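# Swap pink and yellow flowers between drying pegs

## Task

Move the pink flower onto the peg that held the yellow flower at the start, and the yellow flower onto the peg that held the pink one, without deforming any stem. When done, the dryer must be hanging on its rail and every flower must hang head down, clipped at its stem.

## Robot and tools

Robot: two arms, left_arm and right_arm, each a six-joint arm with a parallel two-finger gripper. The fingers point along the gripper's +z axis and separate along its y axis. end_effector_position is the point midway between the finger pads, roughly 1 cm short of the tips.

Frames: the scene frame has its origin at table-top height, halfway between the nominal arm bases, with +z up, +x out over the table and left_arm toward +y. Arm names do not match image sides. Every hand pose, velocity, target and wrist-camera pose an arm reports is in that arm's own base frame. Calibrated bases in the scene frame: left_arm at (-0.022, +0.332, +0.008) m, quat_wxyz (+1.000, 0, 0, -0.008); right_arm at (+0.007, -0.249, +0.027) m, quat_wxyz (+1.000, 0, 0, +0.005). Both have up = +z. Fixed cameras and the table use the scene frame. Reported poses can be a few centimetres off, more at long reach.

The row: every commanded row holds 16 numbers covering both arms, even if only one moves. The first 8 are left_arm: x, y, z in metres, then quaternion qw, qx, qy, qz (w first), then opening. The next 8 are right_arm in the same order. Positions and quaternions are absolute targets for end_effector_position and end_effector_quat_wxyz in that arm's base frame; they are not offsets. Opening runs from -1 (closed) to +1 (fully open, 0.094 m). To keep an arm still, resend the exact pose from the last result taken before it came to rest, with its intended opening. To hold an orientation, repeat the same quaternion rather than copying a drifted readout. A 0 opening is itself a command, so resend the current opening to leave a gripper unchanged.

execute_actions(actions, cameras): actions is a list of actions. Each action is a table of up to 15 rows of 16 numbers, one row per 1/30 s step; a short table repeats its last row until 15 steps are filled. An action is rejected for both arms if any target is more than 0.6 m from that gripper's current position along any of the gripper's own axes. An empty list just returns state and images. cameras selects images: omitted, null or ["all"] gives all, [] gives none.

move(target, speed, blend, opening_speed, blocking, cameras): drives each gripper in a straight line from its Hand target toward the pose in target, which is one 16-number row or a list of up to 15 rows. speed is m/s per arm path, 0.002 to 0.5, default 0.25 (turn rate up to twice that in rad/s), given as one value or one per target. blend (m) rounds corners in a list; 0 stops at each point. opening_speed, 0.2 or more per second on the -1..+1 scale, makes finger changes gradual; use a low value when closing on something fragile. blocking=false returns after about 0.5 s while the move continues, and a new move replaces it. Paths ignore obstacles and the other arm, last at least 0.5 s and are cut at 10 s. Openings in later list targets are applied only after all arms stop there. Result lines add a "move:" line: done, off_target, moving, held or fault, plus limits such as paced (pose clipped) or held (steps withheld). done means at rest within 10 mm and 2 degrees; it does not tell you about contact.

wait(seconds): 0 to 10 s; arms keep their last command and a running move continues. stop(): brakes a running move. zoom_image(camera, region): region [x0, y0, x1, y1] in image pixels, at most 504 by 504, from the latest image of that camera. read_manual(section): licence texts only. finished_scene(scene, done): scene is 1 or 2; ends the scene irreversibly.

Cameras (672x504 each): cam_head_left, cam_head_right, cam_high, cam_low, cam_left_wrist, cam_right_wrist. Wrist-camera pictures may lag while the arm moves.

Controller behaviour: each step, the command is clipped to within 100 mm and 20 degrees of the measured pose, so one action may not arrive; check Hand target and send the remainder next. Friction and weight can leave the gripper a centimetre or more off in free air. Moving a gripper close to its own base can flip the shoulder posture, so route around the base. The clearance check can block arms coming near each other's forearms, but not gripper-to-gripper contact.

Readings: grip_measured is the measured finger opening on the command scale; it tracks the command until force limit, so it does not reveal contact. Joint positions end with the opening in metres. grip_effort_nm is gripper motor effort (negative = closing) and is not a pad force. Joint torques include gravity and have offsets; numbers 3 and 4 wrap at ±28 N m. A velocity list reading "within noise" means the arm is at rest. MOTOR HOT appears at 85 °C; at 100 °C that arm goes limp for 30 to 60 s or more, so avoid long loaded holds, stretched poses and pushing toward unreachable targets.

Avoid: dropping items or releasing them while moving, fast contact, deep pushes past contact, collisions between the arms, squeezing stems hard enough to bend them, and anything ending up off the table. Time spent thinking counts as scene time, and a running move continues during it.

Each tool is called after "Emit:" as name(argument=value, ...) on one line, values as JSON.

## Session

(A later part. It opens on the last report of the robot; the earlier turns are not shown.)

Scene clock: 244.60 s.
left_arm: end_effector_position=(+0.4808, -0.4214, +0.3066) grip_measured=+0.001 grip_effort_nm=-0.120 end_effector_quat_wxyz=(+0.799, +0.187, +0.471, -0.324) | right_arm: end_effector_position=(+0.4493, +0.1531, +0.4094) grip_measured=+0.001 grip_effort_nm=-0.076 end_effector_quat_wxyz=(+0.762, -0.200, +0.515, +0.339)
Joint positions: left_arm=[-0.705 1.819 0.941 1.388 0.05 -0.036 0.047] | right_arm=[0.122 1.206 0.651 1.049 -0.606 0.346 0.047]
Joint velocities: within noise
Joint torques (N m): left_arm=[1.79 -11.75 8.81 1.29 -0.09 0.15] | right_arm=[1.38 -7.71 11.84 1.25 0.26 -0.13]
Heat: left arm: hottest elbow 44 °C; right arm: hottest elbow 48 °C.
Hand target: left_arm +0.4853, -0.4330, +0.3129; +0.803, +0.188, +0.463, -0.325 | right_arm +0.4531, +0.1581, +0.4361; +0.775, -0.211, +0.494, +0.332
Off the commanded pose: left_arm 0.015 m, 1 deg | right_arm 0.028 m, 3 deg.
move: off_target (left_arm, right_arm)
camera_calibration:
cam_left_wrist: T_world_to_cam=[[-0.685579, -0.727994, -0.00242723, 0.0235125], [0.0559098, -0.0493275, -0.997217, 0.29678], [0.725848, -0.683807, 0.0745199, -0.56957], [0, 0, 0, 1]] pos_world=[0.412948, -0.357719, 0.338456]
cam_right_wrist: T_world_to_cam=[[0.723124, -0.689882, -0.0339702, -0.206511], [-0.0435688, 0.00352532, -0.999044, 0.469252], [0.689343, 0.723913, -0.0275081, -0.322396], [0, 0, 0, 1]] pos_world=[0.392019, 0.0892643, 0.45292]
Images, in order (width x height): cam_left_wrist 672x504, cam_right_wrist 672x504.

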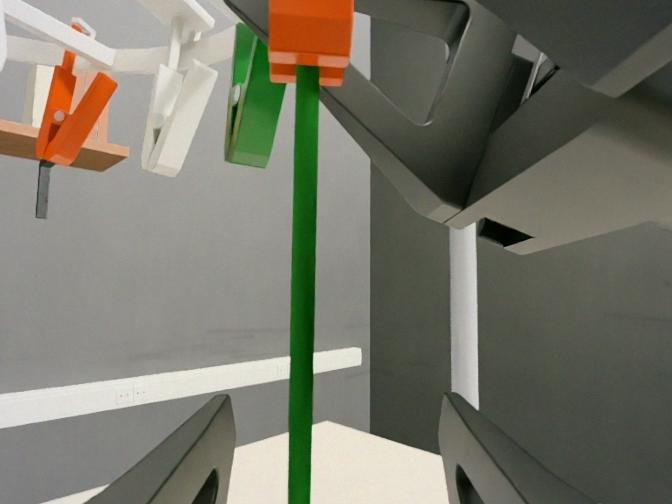

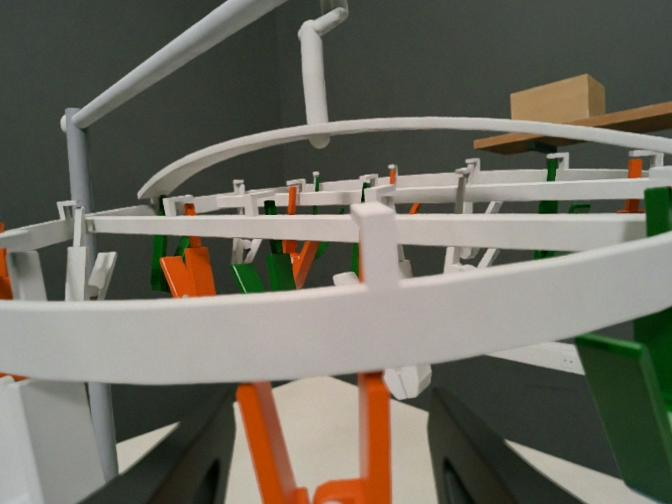

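Emit:
move(target=[0.4965,-0.4217,0.313,0.8027,0.1877,0.4634,-0.3251,0.0, 0.4537,0.1596,0.4365,0.7752,-0.2116,0.4938,0.3322,0.0], speed=0.03, cameras=["cam_left_wrist","cam_right_wrist"])

Scene clock: 252.07 s.
left_arm: end_effector_position=(+0.4839, -0.4177, +0.3065) grip_measured=+0.001 grip_effort_nm=-0.125 end_effector_quat_wxyz=(+0.799, +0.192, +0.469, -0.324) | right_arm: end_effector_position=(+0.4494, +0.1541, +0.4091) grip_measured=+0.001 grip_effort_nm=-0.076 end_effector_quat_wxyz=(+0.762, -0.200, +0.515, +0.338)
Joint positions: left_arm=[-0.692 1.819 0.941 1.388 0.072 -0.036 0.047] | right_arm=[0.125 1.206 0.651 1.046 -0.603 0.344 0.047]
Joint velocities: within noise
Joint torques (N m): left_arm=[3.19 -11.69 8.91 1.32 0.12 -0.03] | right_arm=[1.38 -8 11.7 1.29 0.25 -0.12]
Heat: left arm: hottest elbow 44 °C; right arm: hottest elbow 49 °C.
Hand target: left_arm +0.4959, -0.4211, +0.3129; +0.803, +0.188, +0.463, -0.325 | right_arm +0.4522, +0.1590, +0.4361; +0.775, -0.211, +0.494, +0.332
Off the commanded pose: left_arm 0.015 m, 1 deg | right_arm 0.028 m, 3 deg.
move: off_target (left_arm, right_arm)
camera_calibration:
cam_left_wrist: T_world_to_cam=[[-0.689613, -0.724061, -0.0130183, 0.0351461], [0.0624604, -0.0415599, -0.997182, 0.296746], [0.72148, -0.688482, 0.0738854, -0.568882], [0, 0, 0, 1]] pos_world=[0.416139, -0.353885, 0.3384]
cam_right_wrist: T_world_to_cam=[[0.72296, -0.690039, -0.0342896, -0.205593], [-0.0444991, 0.00302076, -0.999005, 0.469419], [0.689455, 0.723766, -0.0285222, -0.322806], [0, 0, 0, 1]] pos_world=[0.392085, 0.090351, 0.452695]
Images, in order (width x height): cam_left_wrist 672x504, cam_right_wrist 672x504.

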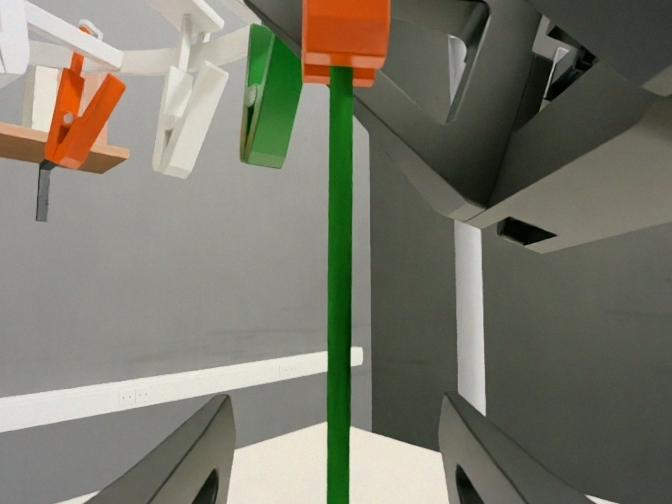

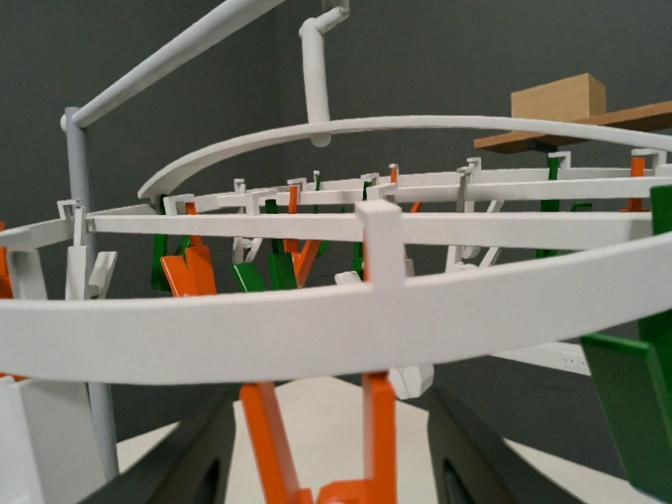

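Emit:
move(target=[0.4965,-0.4217,0.313,0.8027,0.1877,0.4634,-0.3251,-0.94, 0.4537,0.1596,0.4365,0.7752,-0.2116,0.4938,0.3322,0.0], speed=0.03, opening_speed=0.3, cameras=["cam_left_wrist","cam_right_wrist"])

Scene clock: 257.43 s.
left_arm: end_effector_position=(+0.4838, -0.4178, +0.3065) grip_measured=-0.931 grip_effort_nm=-0.432 end_effector_quat_wxyz=(+0.799, +0.192, +0.469, -0.324) | right_arm: end_effector_position=(+0.4493, +0.1543, +0.4090) grip_measured=+0.001 grip_effort_nm=-0.076 end_effector_quat_wxyz=(+0.761, -0.200, +0.515, +0.338)
Joint positions: left_arm=[-0.692 1.819 0.941 1.388 0.072 -0.036 0.003] | right_arm=[0.125 1.206 0.651 1.046 -0.603 0.343 0.047]
Joint velocities: within noise
Joint torques (N m): left_arm=[3.25 -11.63 8.91 1.32 0.11 -0.03] | right_arm=[1.32 -7.82 11.73 1.25 0.26 -0.11]
Heat: left arm: hottest elbow 44 °C; right arm: hottest elbow 49 °C.
Hand target: left_arm +0.4959, -0.4211, +0.3129; +0.803, +0.188, +0.463, -0.325 | right_arm +0.4521, +0.1591, +0.4361; +0.775, -0.211, +0.494, +0.332
Off the commanded pose: left_arm 0.015 m, 1 deg | right_arm 0.028 m, 3 deg.
move: off_target (left_arm, right_arm)
camera_calibration:
cam_left_wrist: T_world_to_cam=[[-0.689852, -0.72383, -0.013204, 0.0353501], [0.062565, -0.0414378, -0.99718, 0.296745], [0.721242, -0.688733, 0.0738724, -0.568868], [0, 0, 0, 1]] pos_world=[0.416112, -0.353914, 0.338398]
cam_right_wrist: T_world_to_cam=[[0.723023, -0.689996, -0.0338281, -0.205683], [-0.0443795, 0.00247435, -0.999012, 0.469378], [0.689397, 0.723809, -0.0288327, -0.322775], [0, 0, 0, 1]] pos_world=[0.392064, 0.0905461, 0.45265]
Images, in order (width x height): cam_left_wrist 672x504, cam_right_wrist 672x504.

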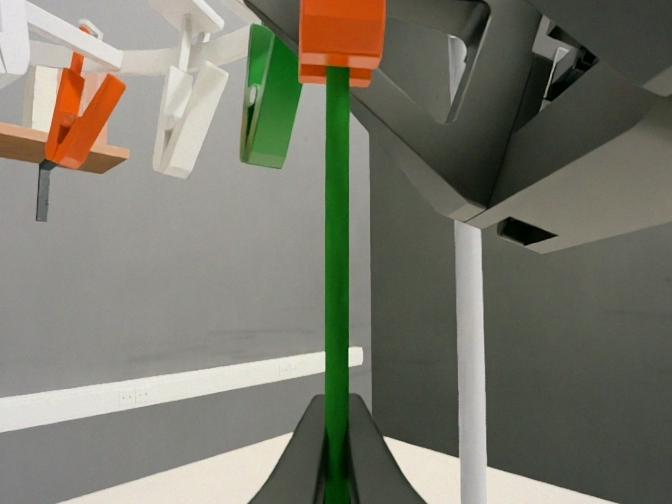

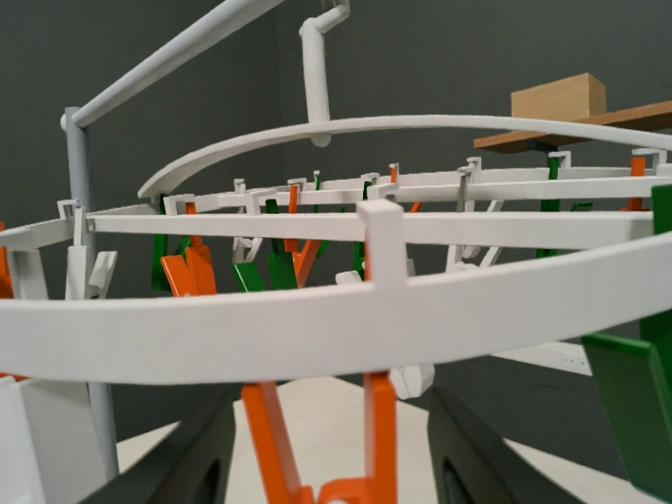

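Emit:
move(target=[0.4965,-0.4217,0.313,0.8027,0.1877,0.4634,-0.3251,-0.94, 0.4537,0.1596,0.4365,0.7752,-0.2116,0.4938,0.3322,-0.42], speed=0.03, opening_speed=0.3, cameras=["cam_left_wrist","cam_right_wrist"])

Emit:
zoom_image(camera="cam_right_wrist", region=[180, 340, 480, 504])

Scene clock: 261.97 s.
left_arm: end_effector_position=(+0.4838, -0.4178, +0.3065) grip_measured=-0.932 grip_effort_nm=-0.442 end_effector_quat_wxyz=(+0.799, +0.192, +0.469, -0.324) | right_arm: end_effector_position=(+0.4493, +0.1543, +0.4090) grip_measured=-0.418 grip_effort_nm=-0.076 end_effector_quat_wxyz=(+0.761, -0.200, +0.515, +0.338)
Joint positions: left_arm=[-0.692 1.819 0.941 1.388 0.072 -0.036 0.003] | right_arm=[0.125 1.206 0.651 1.046 -0.603 0.343 0.027]
Joint velocities: within noise
Joint torques (N m): left_arm=[3.19 -11.63 8.91 1.32 0.1 -0.03] | right_arm=[1.26 -8.18 11.77 1.29 0.25 -0.12]
Heat: left arm: hottest elbow 44 °C; right arm: hottest elbow 49 °C.
Hand target: left_arm +0.4960, -0.4210, +0.3129; +0.803, +0.188, +0.463, -0.325 | right_arm +0.4521, +0.1590, +0.4361; +0.775, -0.211, +0.494, +0.332
Off the commanded pose: left_arm 0.015 m, 1 deg | right_arm 0.028 m, 3 deg.
move: off_target (left_arm, right_arm)
camera_calibration:
cam_left_wrist: T_world_to_cam=[[-0.689852, -0.72383, -0.013204, 0.0353501], [0.062565, -0.0414378, -0.99718, 0.296745], [0.721242, -0.688733, 0.0738724, -0.568868], [0, 0, 0, 1]] pos_world=[0.416112, -0.353914, 0.338398]
cam_right_wrist: T_world_to_cam=[[0.723023, -0.689996, -0.0338281, -0.205683], [-0.0443795, 0.00247435, -0.999012, 0.469378], [0.689397, 0.723809, -0.0288327, -0.322775], [0, 0, 0, 1]] pos_world=[0.392064, 0.0905461, 0.45265]
Images, in order (width x height): cam_left_wrist 672x504, cam_right_wrist 672x504.

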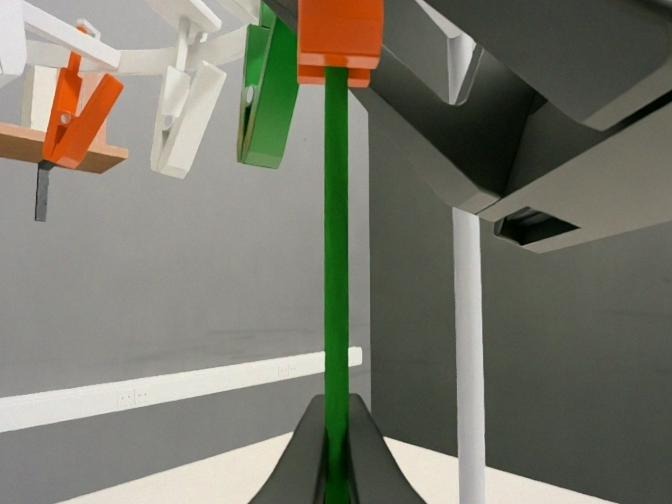

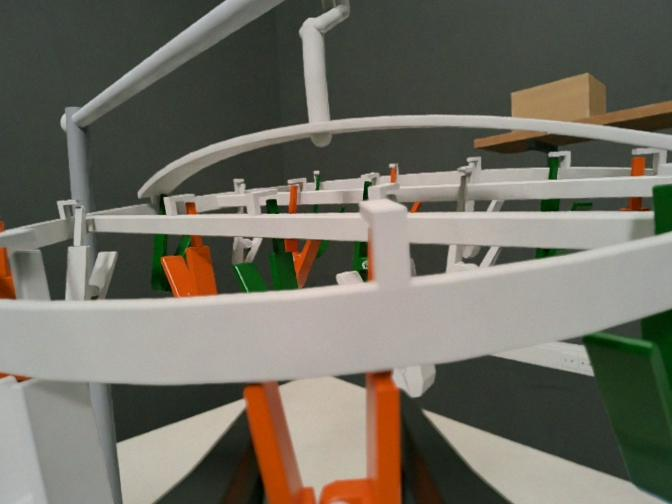

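Scaled by 1.680 from the camera's 672x504 image, which has a finer 960x720 frame.

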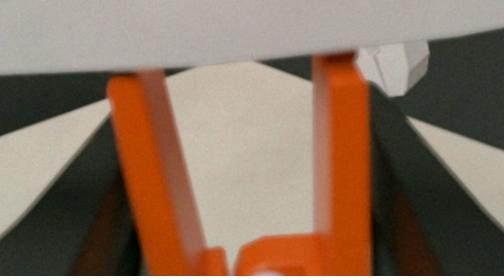

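Emit:
move(target=[0.4965,-0.4217,0.313,0.8027,0.1877,0.4634,-0.3251,-0.94, 0.4537,0.1596,0.4365,0.7752,-0.2116,0.4938,0.3322,-0.56], speed=0.03, opening_speed=0.2, cameras=["cam_left_wrist","cam_right_wrist"])

Emit:
zoom_image(camera="cam_left_wrist", region=[240, 0, 440, 120])

Emit:
zoom_image(camera="cam_right_wrist", region=[180, 340, 480, 504])

Scene clock: 265.17 s.
left_arm: end_effector_position=(+0.4838, -0.4178, +0.3065) grip_measured=-0.932 grip_effort_nm=-0.442 end_effector_quat_wxyz=(+0.799, +0.192, +0.469, -0.324) | right_arm: end_effector_position=(+0.4494, +0.1542, +0.4091) grip_measured=-0.552 grip_effort_nm=-0.408 end_effector_quat_wxyz=(+0.762, -0.200, +0.515, +0.338)
Joint positions: left_arm=[-0.692 1.819 0.941 1.388 0.072 -0.036 0.003] | right_arm=[0.125 1.206 0.651 1.046 -0.602 0.342 0.021]
Joint velocities: within noise
Joint torques (N m): left_arm=[3.25 -11.69 8.9 1.31 0.1 -0.03] | right_arm=[1.38 -8.06 11.75 1.26 0.2 -0.12]
Heat: left arm: hottest elbow 44 °C; right arm: hottest elbow 49 °C.
Hand target: left_arm +0.4959, -0.4210, +0.3129; +0.803, +0.188, +0.463, -0.325 | right_arm +0.4522, +0.1590, +0.4361; +0.775, -0.211, +0.494, +0.332
Off the commanded pose: left_arm 0.015 m, 1 deg | right_arm 0.028 m, 3 deg.
move: off_target (left_arm, right_arm)
camera_calibration:
cam_left_wrist: T_world_to_cam=[[-0.689852, -0.72383, -0.013204, 0.0353501], [0.062565, -0.0414378, -0.99718, 0.296745], [0.721242, -0.688733, 0.0738724, -0.568868], [0, 0, 0, 1]] pos_world=[0.416112, -0.353914, 0.338398]
cam_right_wrist: T_world_to_cam=[[0.722369, -0.690701, -0.0334048, -0.205577], [-0.0439242, 0.0023787, -0.999032, 0.469236], [0.690112, 0.723137, -0.0286202, -0.323061], [0, 0, 0, 1]] pos_world=[0.392061, 0.0905087, 0.452668]
Images, in order (width x height): cam_left_wrist 672x504, cam_right_wrist 672x504.

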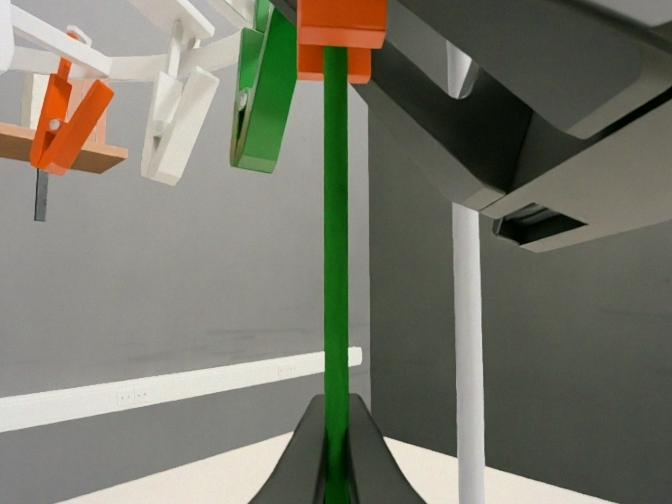

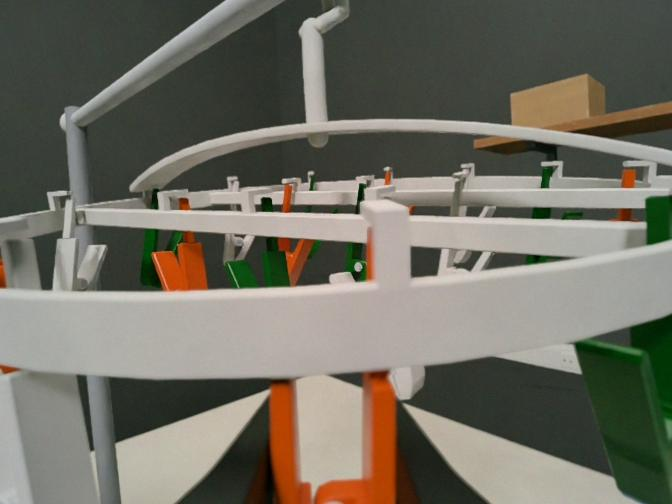

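Scaled by 2.520 from the camera's 672x504 image, which has a finer 960x720 frame.

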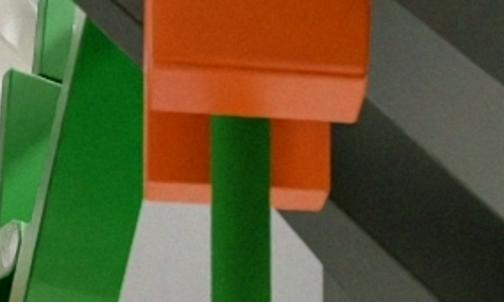

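Scaled by 1.680 from the camera's 672x504 image, which has a finer 960x720 frame.

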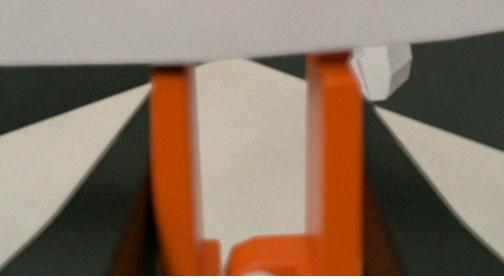

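Emit:
move(target=[0.4965,-0.4217,0.313,0.8027,0.1877,0.4634,-0.3251,-0.94, 0.4537,0.1596,0.4365,0.7752,-0.2116,0.4938,0.3322,-0.64], speed=0.03, opening_speed=0.2, cameras=["cam_left_wrist","cam_right_wrist"])

Emit:
zoom_image(camera="cam_left_wrist", region=[240, 0, 440, 120])

Emit:
zoom_image(camera="cam_right_wrist", region=[180, 340, 480, 504])

Scene clock: 268.77 s.
left_arm: end_effector_position=(+0.4838, -0.4178, +0.3065) grip_measured=-0.932 grip_effort_nm=-0.442 end_effector_quat_wxyz=(+0.799, +0.192, +0.469, -0.324) | right_arm: end_effector_position=(+0.4495, +0.1541, +0.4091) grip_measured=-0.579 grip_effort_nm=-1.033 end_effector_quat_wxyz=(+0.762, -0.200, +0.515, +0.338)
Joint positions: left_arm=[-0.692 1.819 0.941 1.388 0.072 -0.036 0.003] | right_arm=[0.125 1.206 0.651 1.046 -0.602 0.342 0.02]
Joint velocities: within noise
Joint torques (N m): left_arm=[3.14 -11.63 8.91 1.32 0.1 -0.03] | right_arm=[1.32 -7.77 11.77 1.26 0.22 -0.13]
Heat: left arm: hottest elbow 44 °C; right arm: hottest elbow 49 °C.
Hand target: left_arm +0.4959, -0.4210, +0.3129; +0.803, +0.188, +0.463, -0.325 | right_arm +0.4522, +0.1590, +0.4361; +0.775, -0.211, +0.494, +0.332
Off the commanded pose: left_arm 0.015 m, 1 deg | right_arm 0.028 m, 3 deg.
move: off_target (left_arm, right_arm)
camera_calibration:
cam_left_wrist: T_world_to_cam=[[-0.689852, -0.72383, -0.013204, 0.0353501], [0.062565, -0.0414378, -0.99718, 0.296745], [0.721242, -0.688733, 0.0738724, -0.568868], [0, 0, 0, 1]] pos_world=[0.416112, -0.353914, 0.338398]
cam_right_wrist: T_world_to_cam=[[0.722136, -0.690938, -0.0335444, -0.205441], [-0.0439458, 0.00257192, -0.999031, 0.469234], [0.690354, 0.72291, -0.0285066, -0.323172], [0, 0, 0, 1]] pos_world=[0.39208, 0.0904706, 0.452675]
Images, in order (width x height): cam_left_wrist 672x504, cam_right_wrist 672x504.

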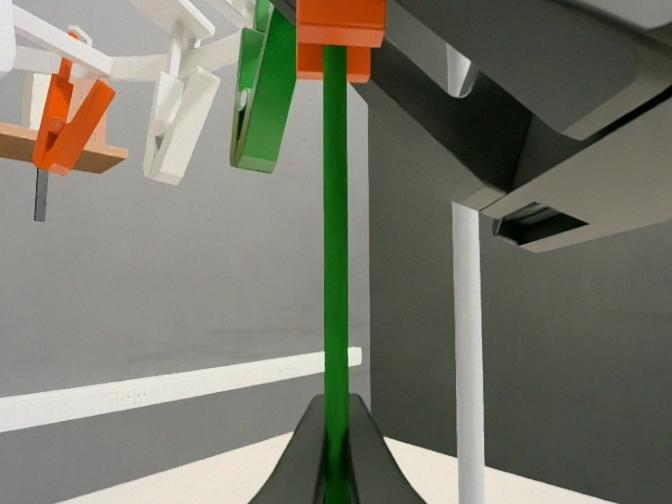

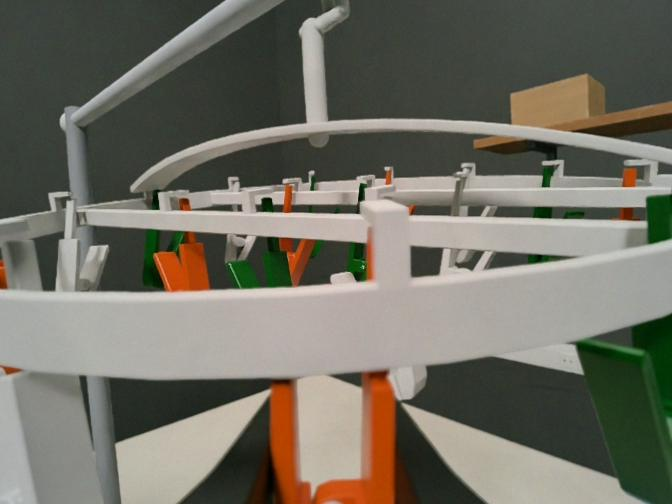

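Scaled by 2.520 from the camera's 672x504 image, which has a finer 960x720 frame.

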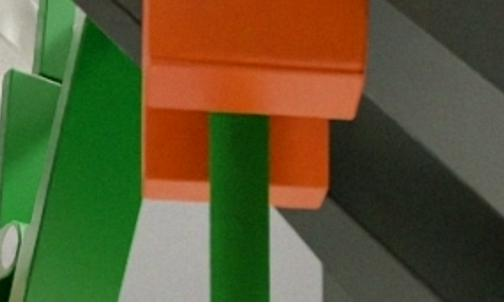

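Scaled by 1.680 from the camera's 672x504 image, which has a finer 960x720 frame.

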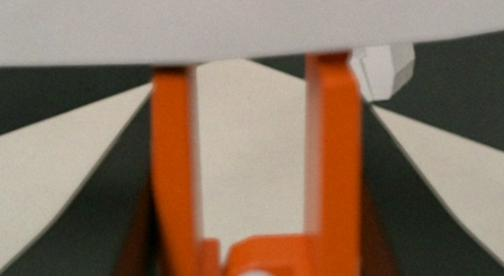

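Emit:
move(target=[0.4965,-0.4217,0.278,0.8027,0.1877,0.4634,-0.3251,-0.94, 0.4537,0.1596,0.4365,0.7752,-0.2116,0.4938,0.3322,-0.6], speed=0.03, opening_speed=0.2, cameras=["cam_left_wrist","cam_right_wrist"])

Emit:
zoom_image(camera="cam_left_wrist", region=[240, 0, 440, 150])

Scene clock: 278.20 s.
left_arm: end_effector_position=(+0.4882, -0.4213, +0.2698) grip_measured=-0.932 grip_effort_nm=-0.442 end_effector_quat_wxyz=(+0.794, +0.195, +0.477, -0.322) | right_arm: end_effector_position=(+0.4495, +0.1541, +0.4091) grip_measured=-0.579 grip_effort_nm=-1.038 end_effector_quat_wxyz=(+0.762, -0.200, +0.515, +0.338)
Joint positions: left_arm=[-0.692 1.899 0.941 1.447 0.072 -0.036 0.003] | right_arm=[0.125 1.206 0.651 1.046 -0.602 0.342 0.02]
Joint velocities: within noise
Joint torques (N m): left_arm=[3.14 -12.28 7.71 2.51 0.1 -0.03] | right_arm=[1.26 -7.88 11.75 1.26 0.2 -0.12]
Heat: left arm: hottest elbow 44 °C; right arm: hottest elbow 50 °C.
Hand target: left_arm +0.4962, -0.4213, +0.2778; +0.803, +0.188, +0.464, -0.325 | right_arm +0.4522, +0.1590, +0.4361; +0.775, -0.211, +0.494, +0.332
Off the commanded pose: left_arm 0.012 m, 2 deg | right_arm 0.028 m, 3 deg.
move: off_target (left_arm, right_arm)
camera_calibration:
cam_left_wrist: T_world_to_cam=[[-0.69005, -0.723666, -0.0117758, 0.0350354], [0.046739, -0.0283197, -0.998506, 0.273334], [0.722251, -0.689569, 0.0533654, -0.567066], [0, 0, 0, 1]] pos_world=[0.420965, -0.357937, 0.3036]
cam_right_wrist: T_world_to_cam=[[0.721902, -0.691175, -0.033684, -0.205304], [-0.0439674, 0.00276515, -0.999029, 0.469233], [0.690597, 0.722683, -0.028393, -0.323283], [0, 0, 0, 1]] pos_world=[0.392099, 0.0904326, 0.452683]
Images, in order (width x height): cam_left_wrist 672x504, cam_right_wrist 672x504.

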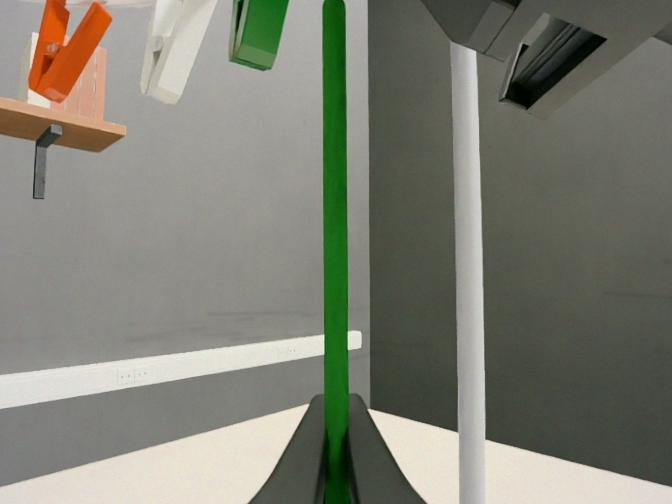

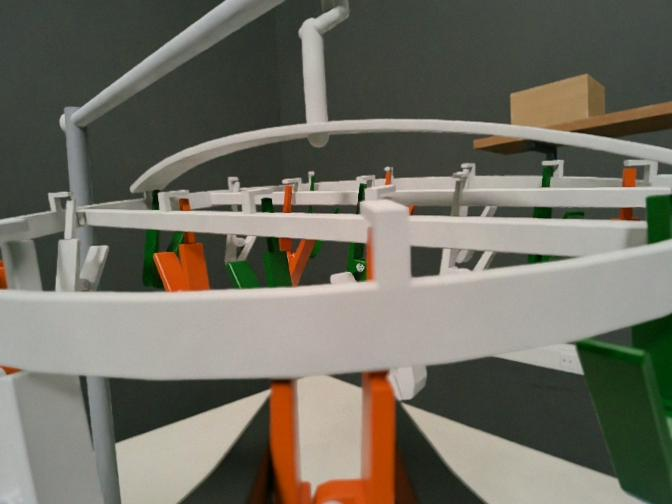

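Scaled by 2.520 from the camera's 672x504 image, which has a finer 960x720 frame.

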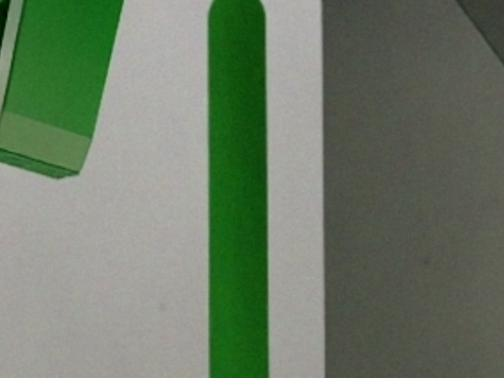

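Emit:
move(target=[0.4965,-0.4217,0.278,0.8027,0.1877,0.4634,-0.3251,-0.94, 0.4537,0.1596,0.4365,0.7752,-0.2116,0.4938,0.3322,-0.1], speed=0.03, opening_speed=0.2, cameras=["cam_left_wrist","cam_right_wrist"])

Emit:
zoom_image(camera="cam_right_wrist", region=[180, 340, 480, 504])

Scene clock: 284.80 s.
left_arm: end_effector_position=(+0.4881, -0.4213, +0.2699) grip_measured=-0.932 grip_effort_nm=-0.447 end_effector_quat_wxyz=(+0.794, +0.195, +0.477, -0.322) | right_arm: end_effector_position=(+0.4495, +0.1541, +0.4091) grip_measured=-0.102 grip_effort_nm=0.076 end_effector_quat_wxyz=(+0.762, -0.200, +0.515, +0.338)
Joint positions: left_arm=[-0.692 1.899 0.941 1.448 0.072 -0.036 0.003] | right_arm=[0.125 1.206 0.651 1.046 -0.602 0.342 0.042]
Joint velocities: within noise
Joint torques (N m): left_arm=[3.19 -12.22 7.72 2.51 0.11 -0.03] | right_arm=[1.32 -8.06 11.73 1.22 0.18 -0.11]
Heat: left arm: hottest elbow 44 °C; right arm: hottest elbow 50 °C.
Hand target: left_arm +0.4962, -0.4213, +0.2778; +0.803, +0.188, +0.464, -0.325 | right_arm +0.4522, +0.1590, +0.4361; +0.775, -0.211, +0.494, +0.332
Off the commanded pose: left_arm 0.012 m, 2 deg | right_arm 0.028 m, 3 deg.
move: off_target (left_arm, right_arm)
camera_calibration:
cam_left_wrist: T_world_to_cam=[[-0.690047, -0.723669, -0.0118023, 0.0350376], [0.0470322, -0.0285628, -0.998485, 0.273168], [0.722235, -0.689556, 0.0537454, -0.567116], [0, 0, 0, 1]] pos_world=[0.420921, -0.357901, 0.303648]
cam_right_wrist: T_world_to_cam=[[0.721902, -0.691175, -0.033684, -0.205304], [-0.0439674, 0.00276515, -0.999029, 0.469233], [0.690597, 0.722683, -0.028393, -0.323283], [0, 0, 0, 1]] pos_world=[0.392099, 0.0904326, 0.452683]
Images, in order (width x height): cam_left_wrist 672x504, cam_right_wrist 672x504.

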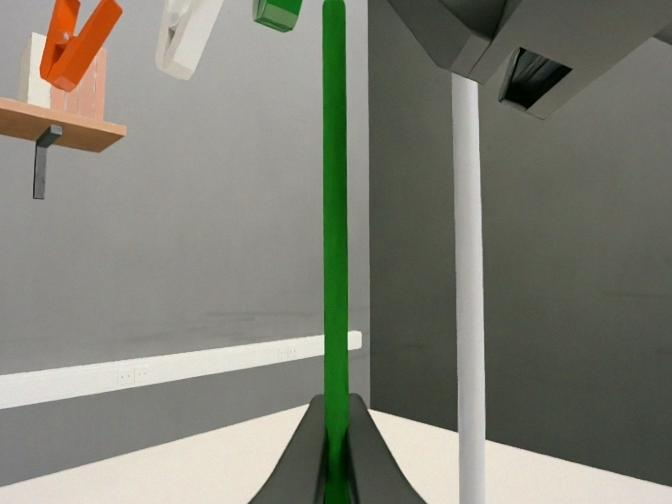

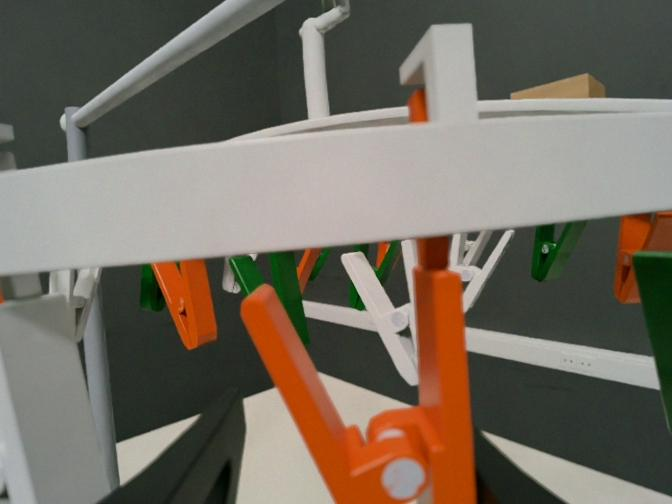

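Scaled by 1.680 from the camera's 672x504 image, which has a finer 960x720 frame.

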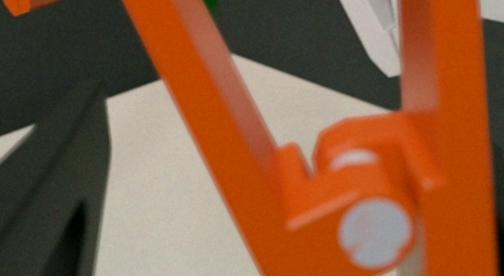

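Emit:
move(target=[[0.3683,-0.3862,0.300,0.8027,0.1877,0.4634,-0.3251,-0.94, 0.4054,0.1089,0.4365,0.7752,-0.2116,0.4938,0.3322,-0.1],[0.276,-0.2476,0.245,0.5643,0.2978,0.7354,-0.2285,-0.94, 0.4054,0.1089,0.4365,0.7752,-0.2116,0.4938,0.3322,-0.1],[0.2757,-0.2276,0.115,0.2399,0.3626,0.8953,-0.0972,-0.94, 0.4054,0.1089,0.4365,0.7752,-0.2116,0.4938,0.3322,-0.1]], speed=[0.08, 0.12, 0.12], blend=0.03)

Scene clock: 312.67 s.
left_arm: end_effector_position=(+0.2576, -0.2184, +0.0948) grip_measured=-0.932 grip_effort_nm=-0.442 end_effector_quat_wxyz=(+0.223, +0.364, +0.899, -0.096) | right_arm: end_effector_position=(+0.4087, +0.1128, +0.4388) grip_measured=-0.101 grip_effort_nm=0.071 end_effector_quat_wxyz=(+0.775, -0.216, +0.493, +0.330)
Joint positions: left_arm=[-0.674 1.029 0.543 -0.597 0.055 0.081 0.003] | right_arm=[-0.001 1.065 0.606 1.053 -0.723 0.409 0.042]
Joint velocities: within noise
Joint torques (N m): left_arm=[3.31 -3.19 11.4 0.88 -0.01 0.19] | right_arm=[-0.26 -5.89 7.24 1.99 0.17 0.2]
Heat: left arm: hottest elbow 45 °C; right arm: hottest elbow 49 °C.
Hand target: left_arm +0.2748, -0.2269, +0.1151; +0.240, +0.362, +0.895, -0.097 | right_arm +0.4054, +0.1090, +0.4366; +0.775, -0.212, +0.494, +0.332
Off the commanded pose: left_arm 0.029 m, 2 deg | right_arm 0.006 m, 1 deg.
move: off_target (left_arm)
camera_calibration:
cam_left_wrist: T_world_to_cam=[[-0.704025, -0.710175, -0.000365692, 0.0261568], [-0.709037, 0.702925, -0.0562322, 0.380219], [0.0401918, -0.0393296, -0.998418, 0.166121], [0, 0, 0, 1]] pos_world=[0.281328, -0.242156, 0.187248]
cam_right_wrist: T_world_to_cam=[[0.725748, -0.687655, 0.0205256, -0.229202], [0.0180961, -0.0107436, -0.999779, 0.473746], [0.687723, 0.725958, 0.00464669, -0.278114], [0, 0, 0, 1]] pos_world=[0.349035, 0.0493766, 0.479638]

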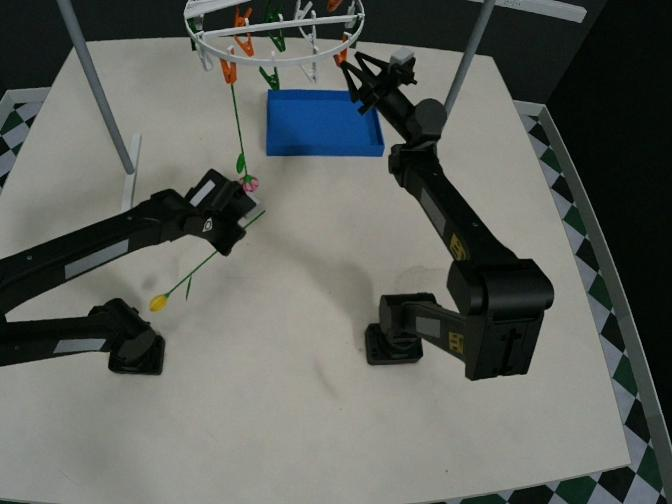

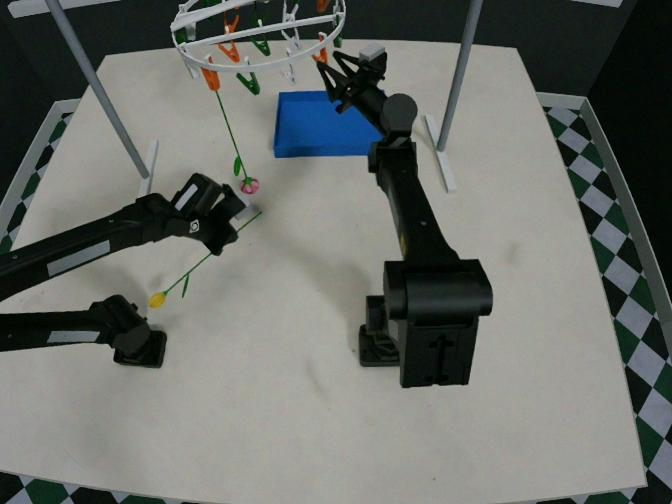

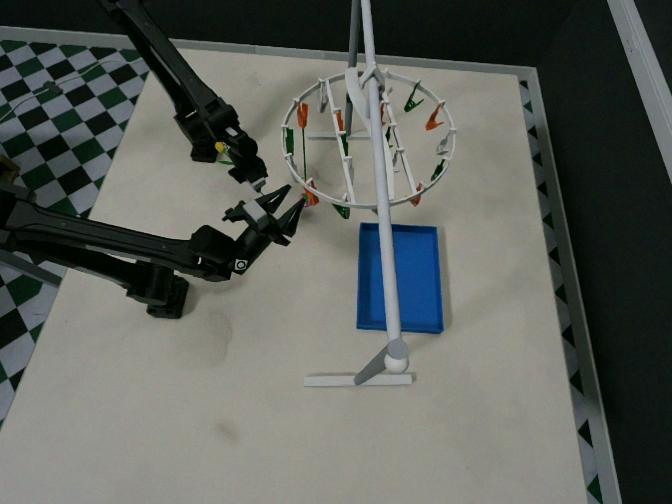

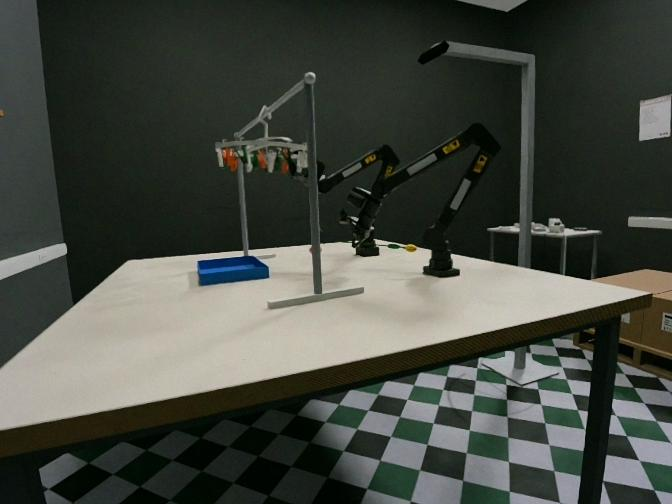

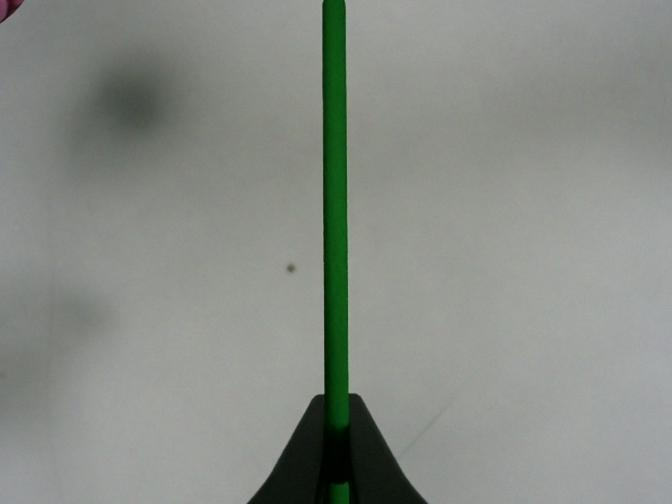

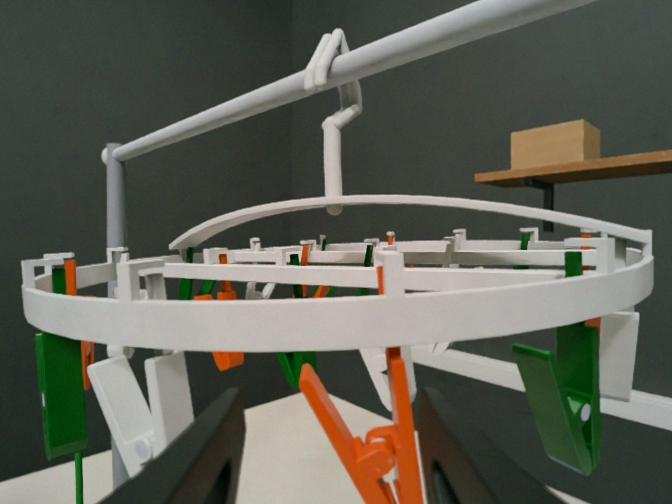

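Emit:
move(target=[0.2757,-0.2276,0.055,0.2399,0.3626,0.8953,-0.0972,-0.94, 0.4054,0.1089,0.4365,0.7752,-0.2116,0.4938,0.3322,-0.1], speed=0.05, cameras=["cam_head_left","cam_left_wrist","cam_low"])

Emit:
zoom_image(camera="cam_head_left", region=[130, 180, 290, 320])

Emit:
zoom_image(camera="cam_low", region=[300, 200, 440, 280])

Scene clock: 319.17 s.
left_arm: end_effector_position=(+0.2702, -0.2283, +0.0562) grip_measured=-0.932 grip_effort_nm=-0.447 end_effector_quat_wxyz=(+0.235, +0.363, +0.896, -0.099) | right_arm: end_effector_position=(+0.4087, +0.1128, +0.4388) grip_measured=-0.101 grip_effort_nm=0.066 end_effector_quat_wxyz=(+0.775, -0.216, +0.493, +0.330)
Joint positions: left_arm=[-0.673 1.155 0.495 -0.397 0.055 0.082 0.003] | right_arm=[-0.001 1.065 0.606 1.053 -0.723 0.41 0.042]
Joint velocities: within noise
Joint torques (N m): left_arm=[3.31 -4.01 7.1 2.1 0 0.17] | right_arm=[-0.21 -5.77 7.21 1.89 0.17 0.19]
Heat: left arm: hottest elbow 47 °C; right arm: hottest elbow 48 °C.
Hand target: left_arm +0.2755, -0.2275, +0.0550; +0.240, +0.363, +0.895, -0.097 | right_arm +0.4054, +0.1090, +0.4366; +0.775, -0.212, +0.494, +0.332
Off the commanded pose: left_arm 0.006 m, 1 deg | right_arm 0.006 m, 1 deg.
move: done
camera_calibration:
cam_left_wrist: T_world_to_cam=[[-0.704289, -0.709901, -0.00403751, 0.0283929], [-0.707288, 0.702162, -0.0819274, 0.394691], [0.0609954, -0.054845, -0.99663, 0.117504], [0, 0, 0, 1]] pos_world=[0.291989, -0.250536, 0.149558]
Images, in order (width x height): cam_head_left 672x504, cam_low 672x504, cam_left_wrist 672x504.

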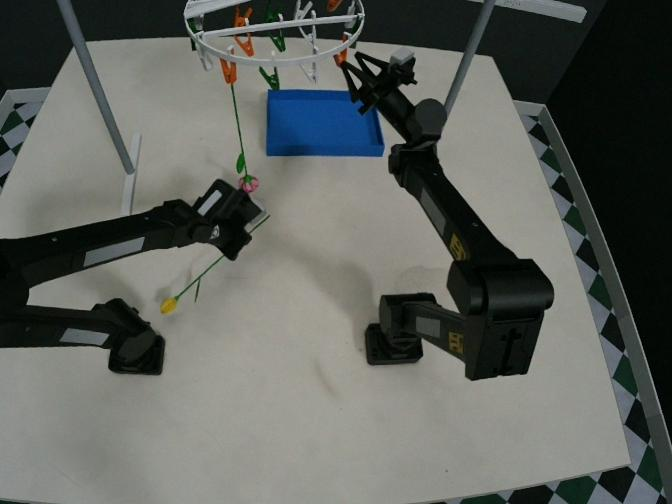

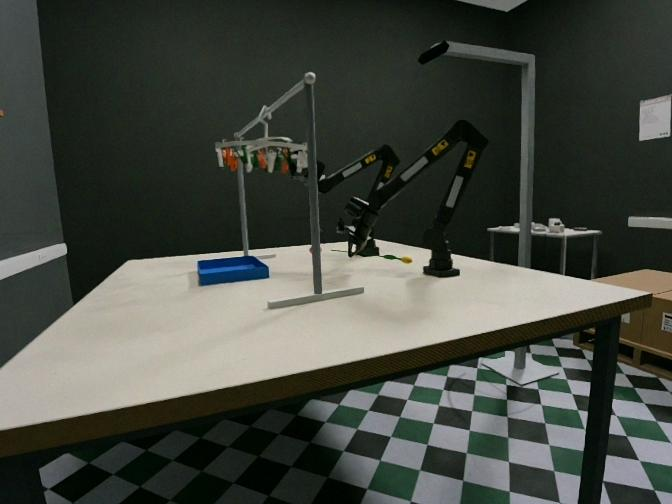

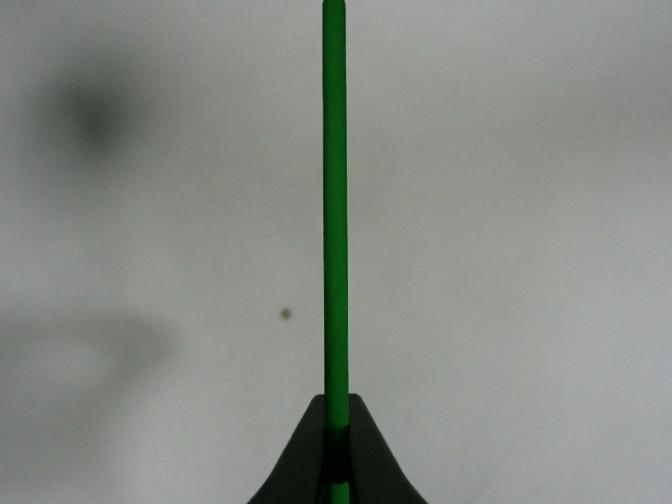

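Scaled by 3.150 from the camera's 672x504 image, which has a finer 960x720 frame.

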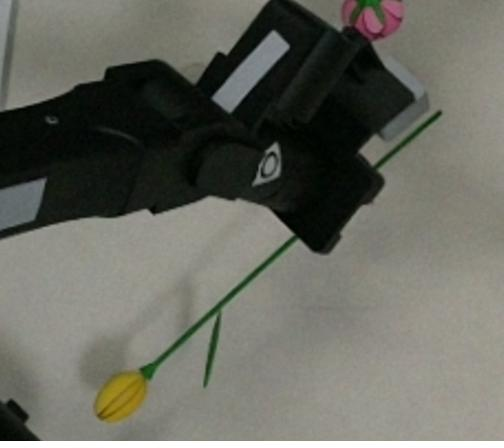

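Scaled by 3.600 from the camera's 672x504 image, which has a finer 960x720 frame.

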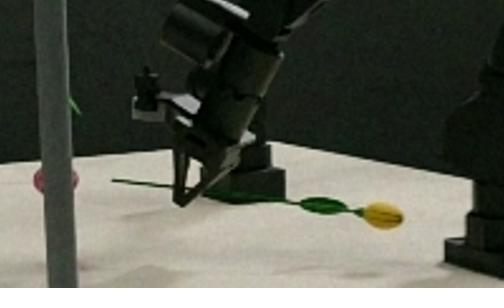

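Emit:
move(target=[0.2757,-0.2276,0.025,0.2399,0.3626,0.8953,-0.0972,-0.94, 0.4054,0.1089,0.4365,0.7752,-0.2116,0.4938,0.3322,-0.1], speed=0.03, cameras=["cam_head_left","cam_low"])

Emit:
zoom_image(camera="cam_head_left", region=[130, 180, 290, 320])

Emit:
zoom_image(camera="cam_low", region=[300, 200, 440, 280])

Scene clock: 323.43 s.
left_arm: end_effector_position=(+0.2709, -0.2288, +0.0269) grip_measured=-0.932 grip_effort_nm=-0.437 end_effector_quat_wxyz=(+0.236, +0.363, +0.896, -0.100) | right_arm: end_effector_position=(+0.4087, +0.1128, +0.4388) grip_measured=-0.101 grip_effort_nm=0.076 end_effector_quat_wxyz=(+0.775, -0.216, +0.493, +0.330)
Joint positions: left_arm=[-0.673 1.241 0.455 -0.27 0.055 0.082 0.003] | right_arm=[-0.001 1.065 0.606 1.053 -0.723 0.41 0.042]
Joint velocities: within noise
Joint torques (N m): left_arm=[3.31 -4.37 6.39 2.07 0 0.16] | right_arm=[-0.26 -5.83 7.24 1.95 0.17 0.18]
Heat: left arm: hottest elbow 47 °C; right arm: hottest elbow 47 °C.
Hand target: left_arm +0.2755, -0.2275, +0.0251; +0.240, +0.363, +0.895, -0.097 | right_arm +0.4054, +0.1090, +0.4366; +0.775, -0.212, +0.494, +0.332
Off the commanded pose: left_arm 0.005 m, 1 deg | right_arm 0.006 m, 1 deg.
move: done
Images, in order (width x height): cam_head_left 672x504, cam_low 672x504.

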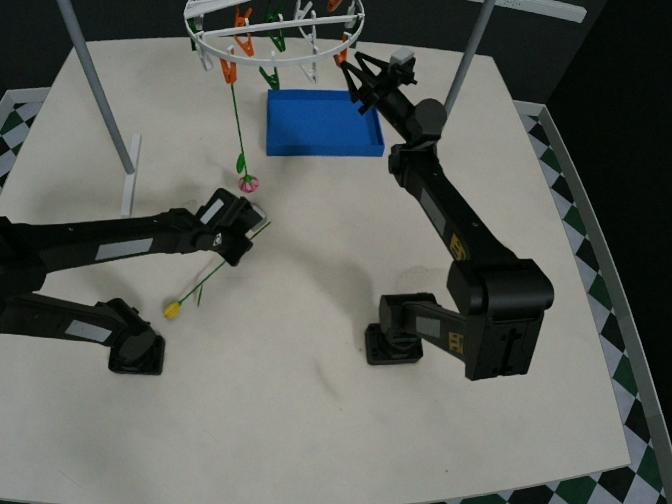

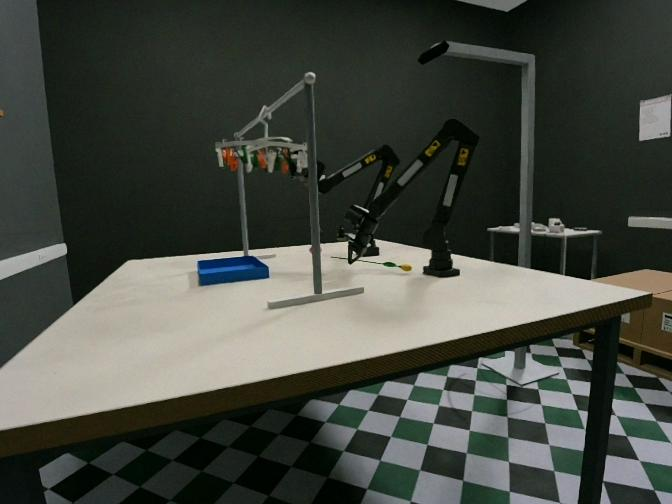

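Scaled by 3.150 from the camera's 672x504 image, which has a finer 960x720 frame.

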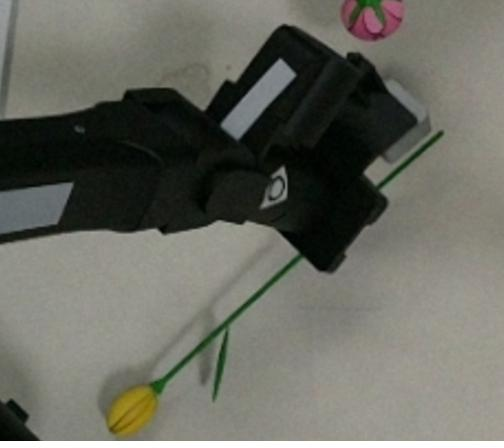

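Scaled by 3.600 from the camera's 672x504 image, which has a finer 960x720 frame.

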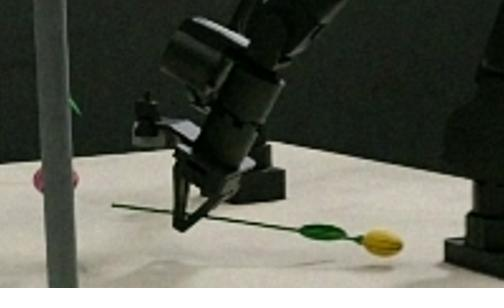

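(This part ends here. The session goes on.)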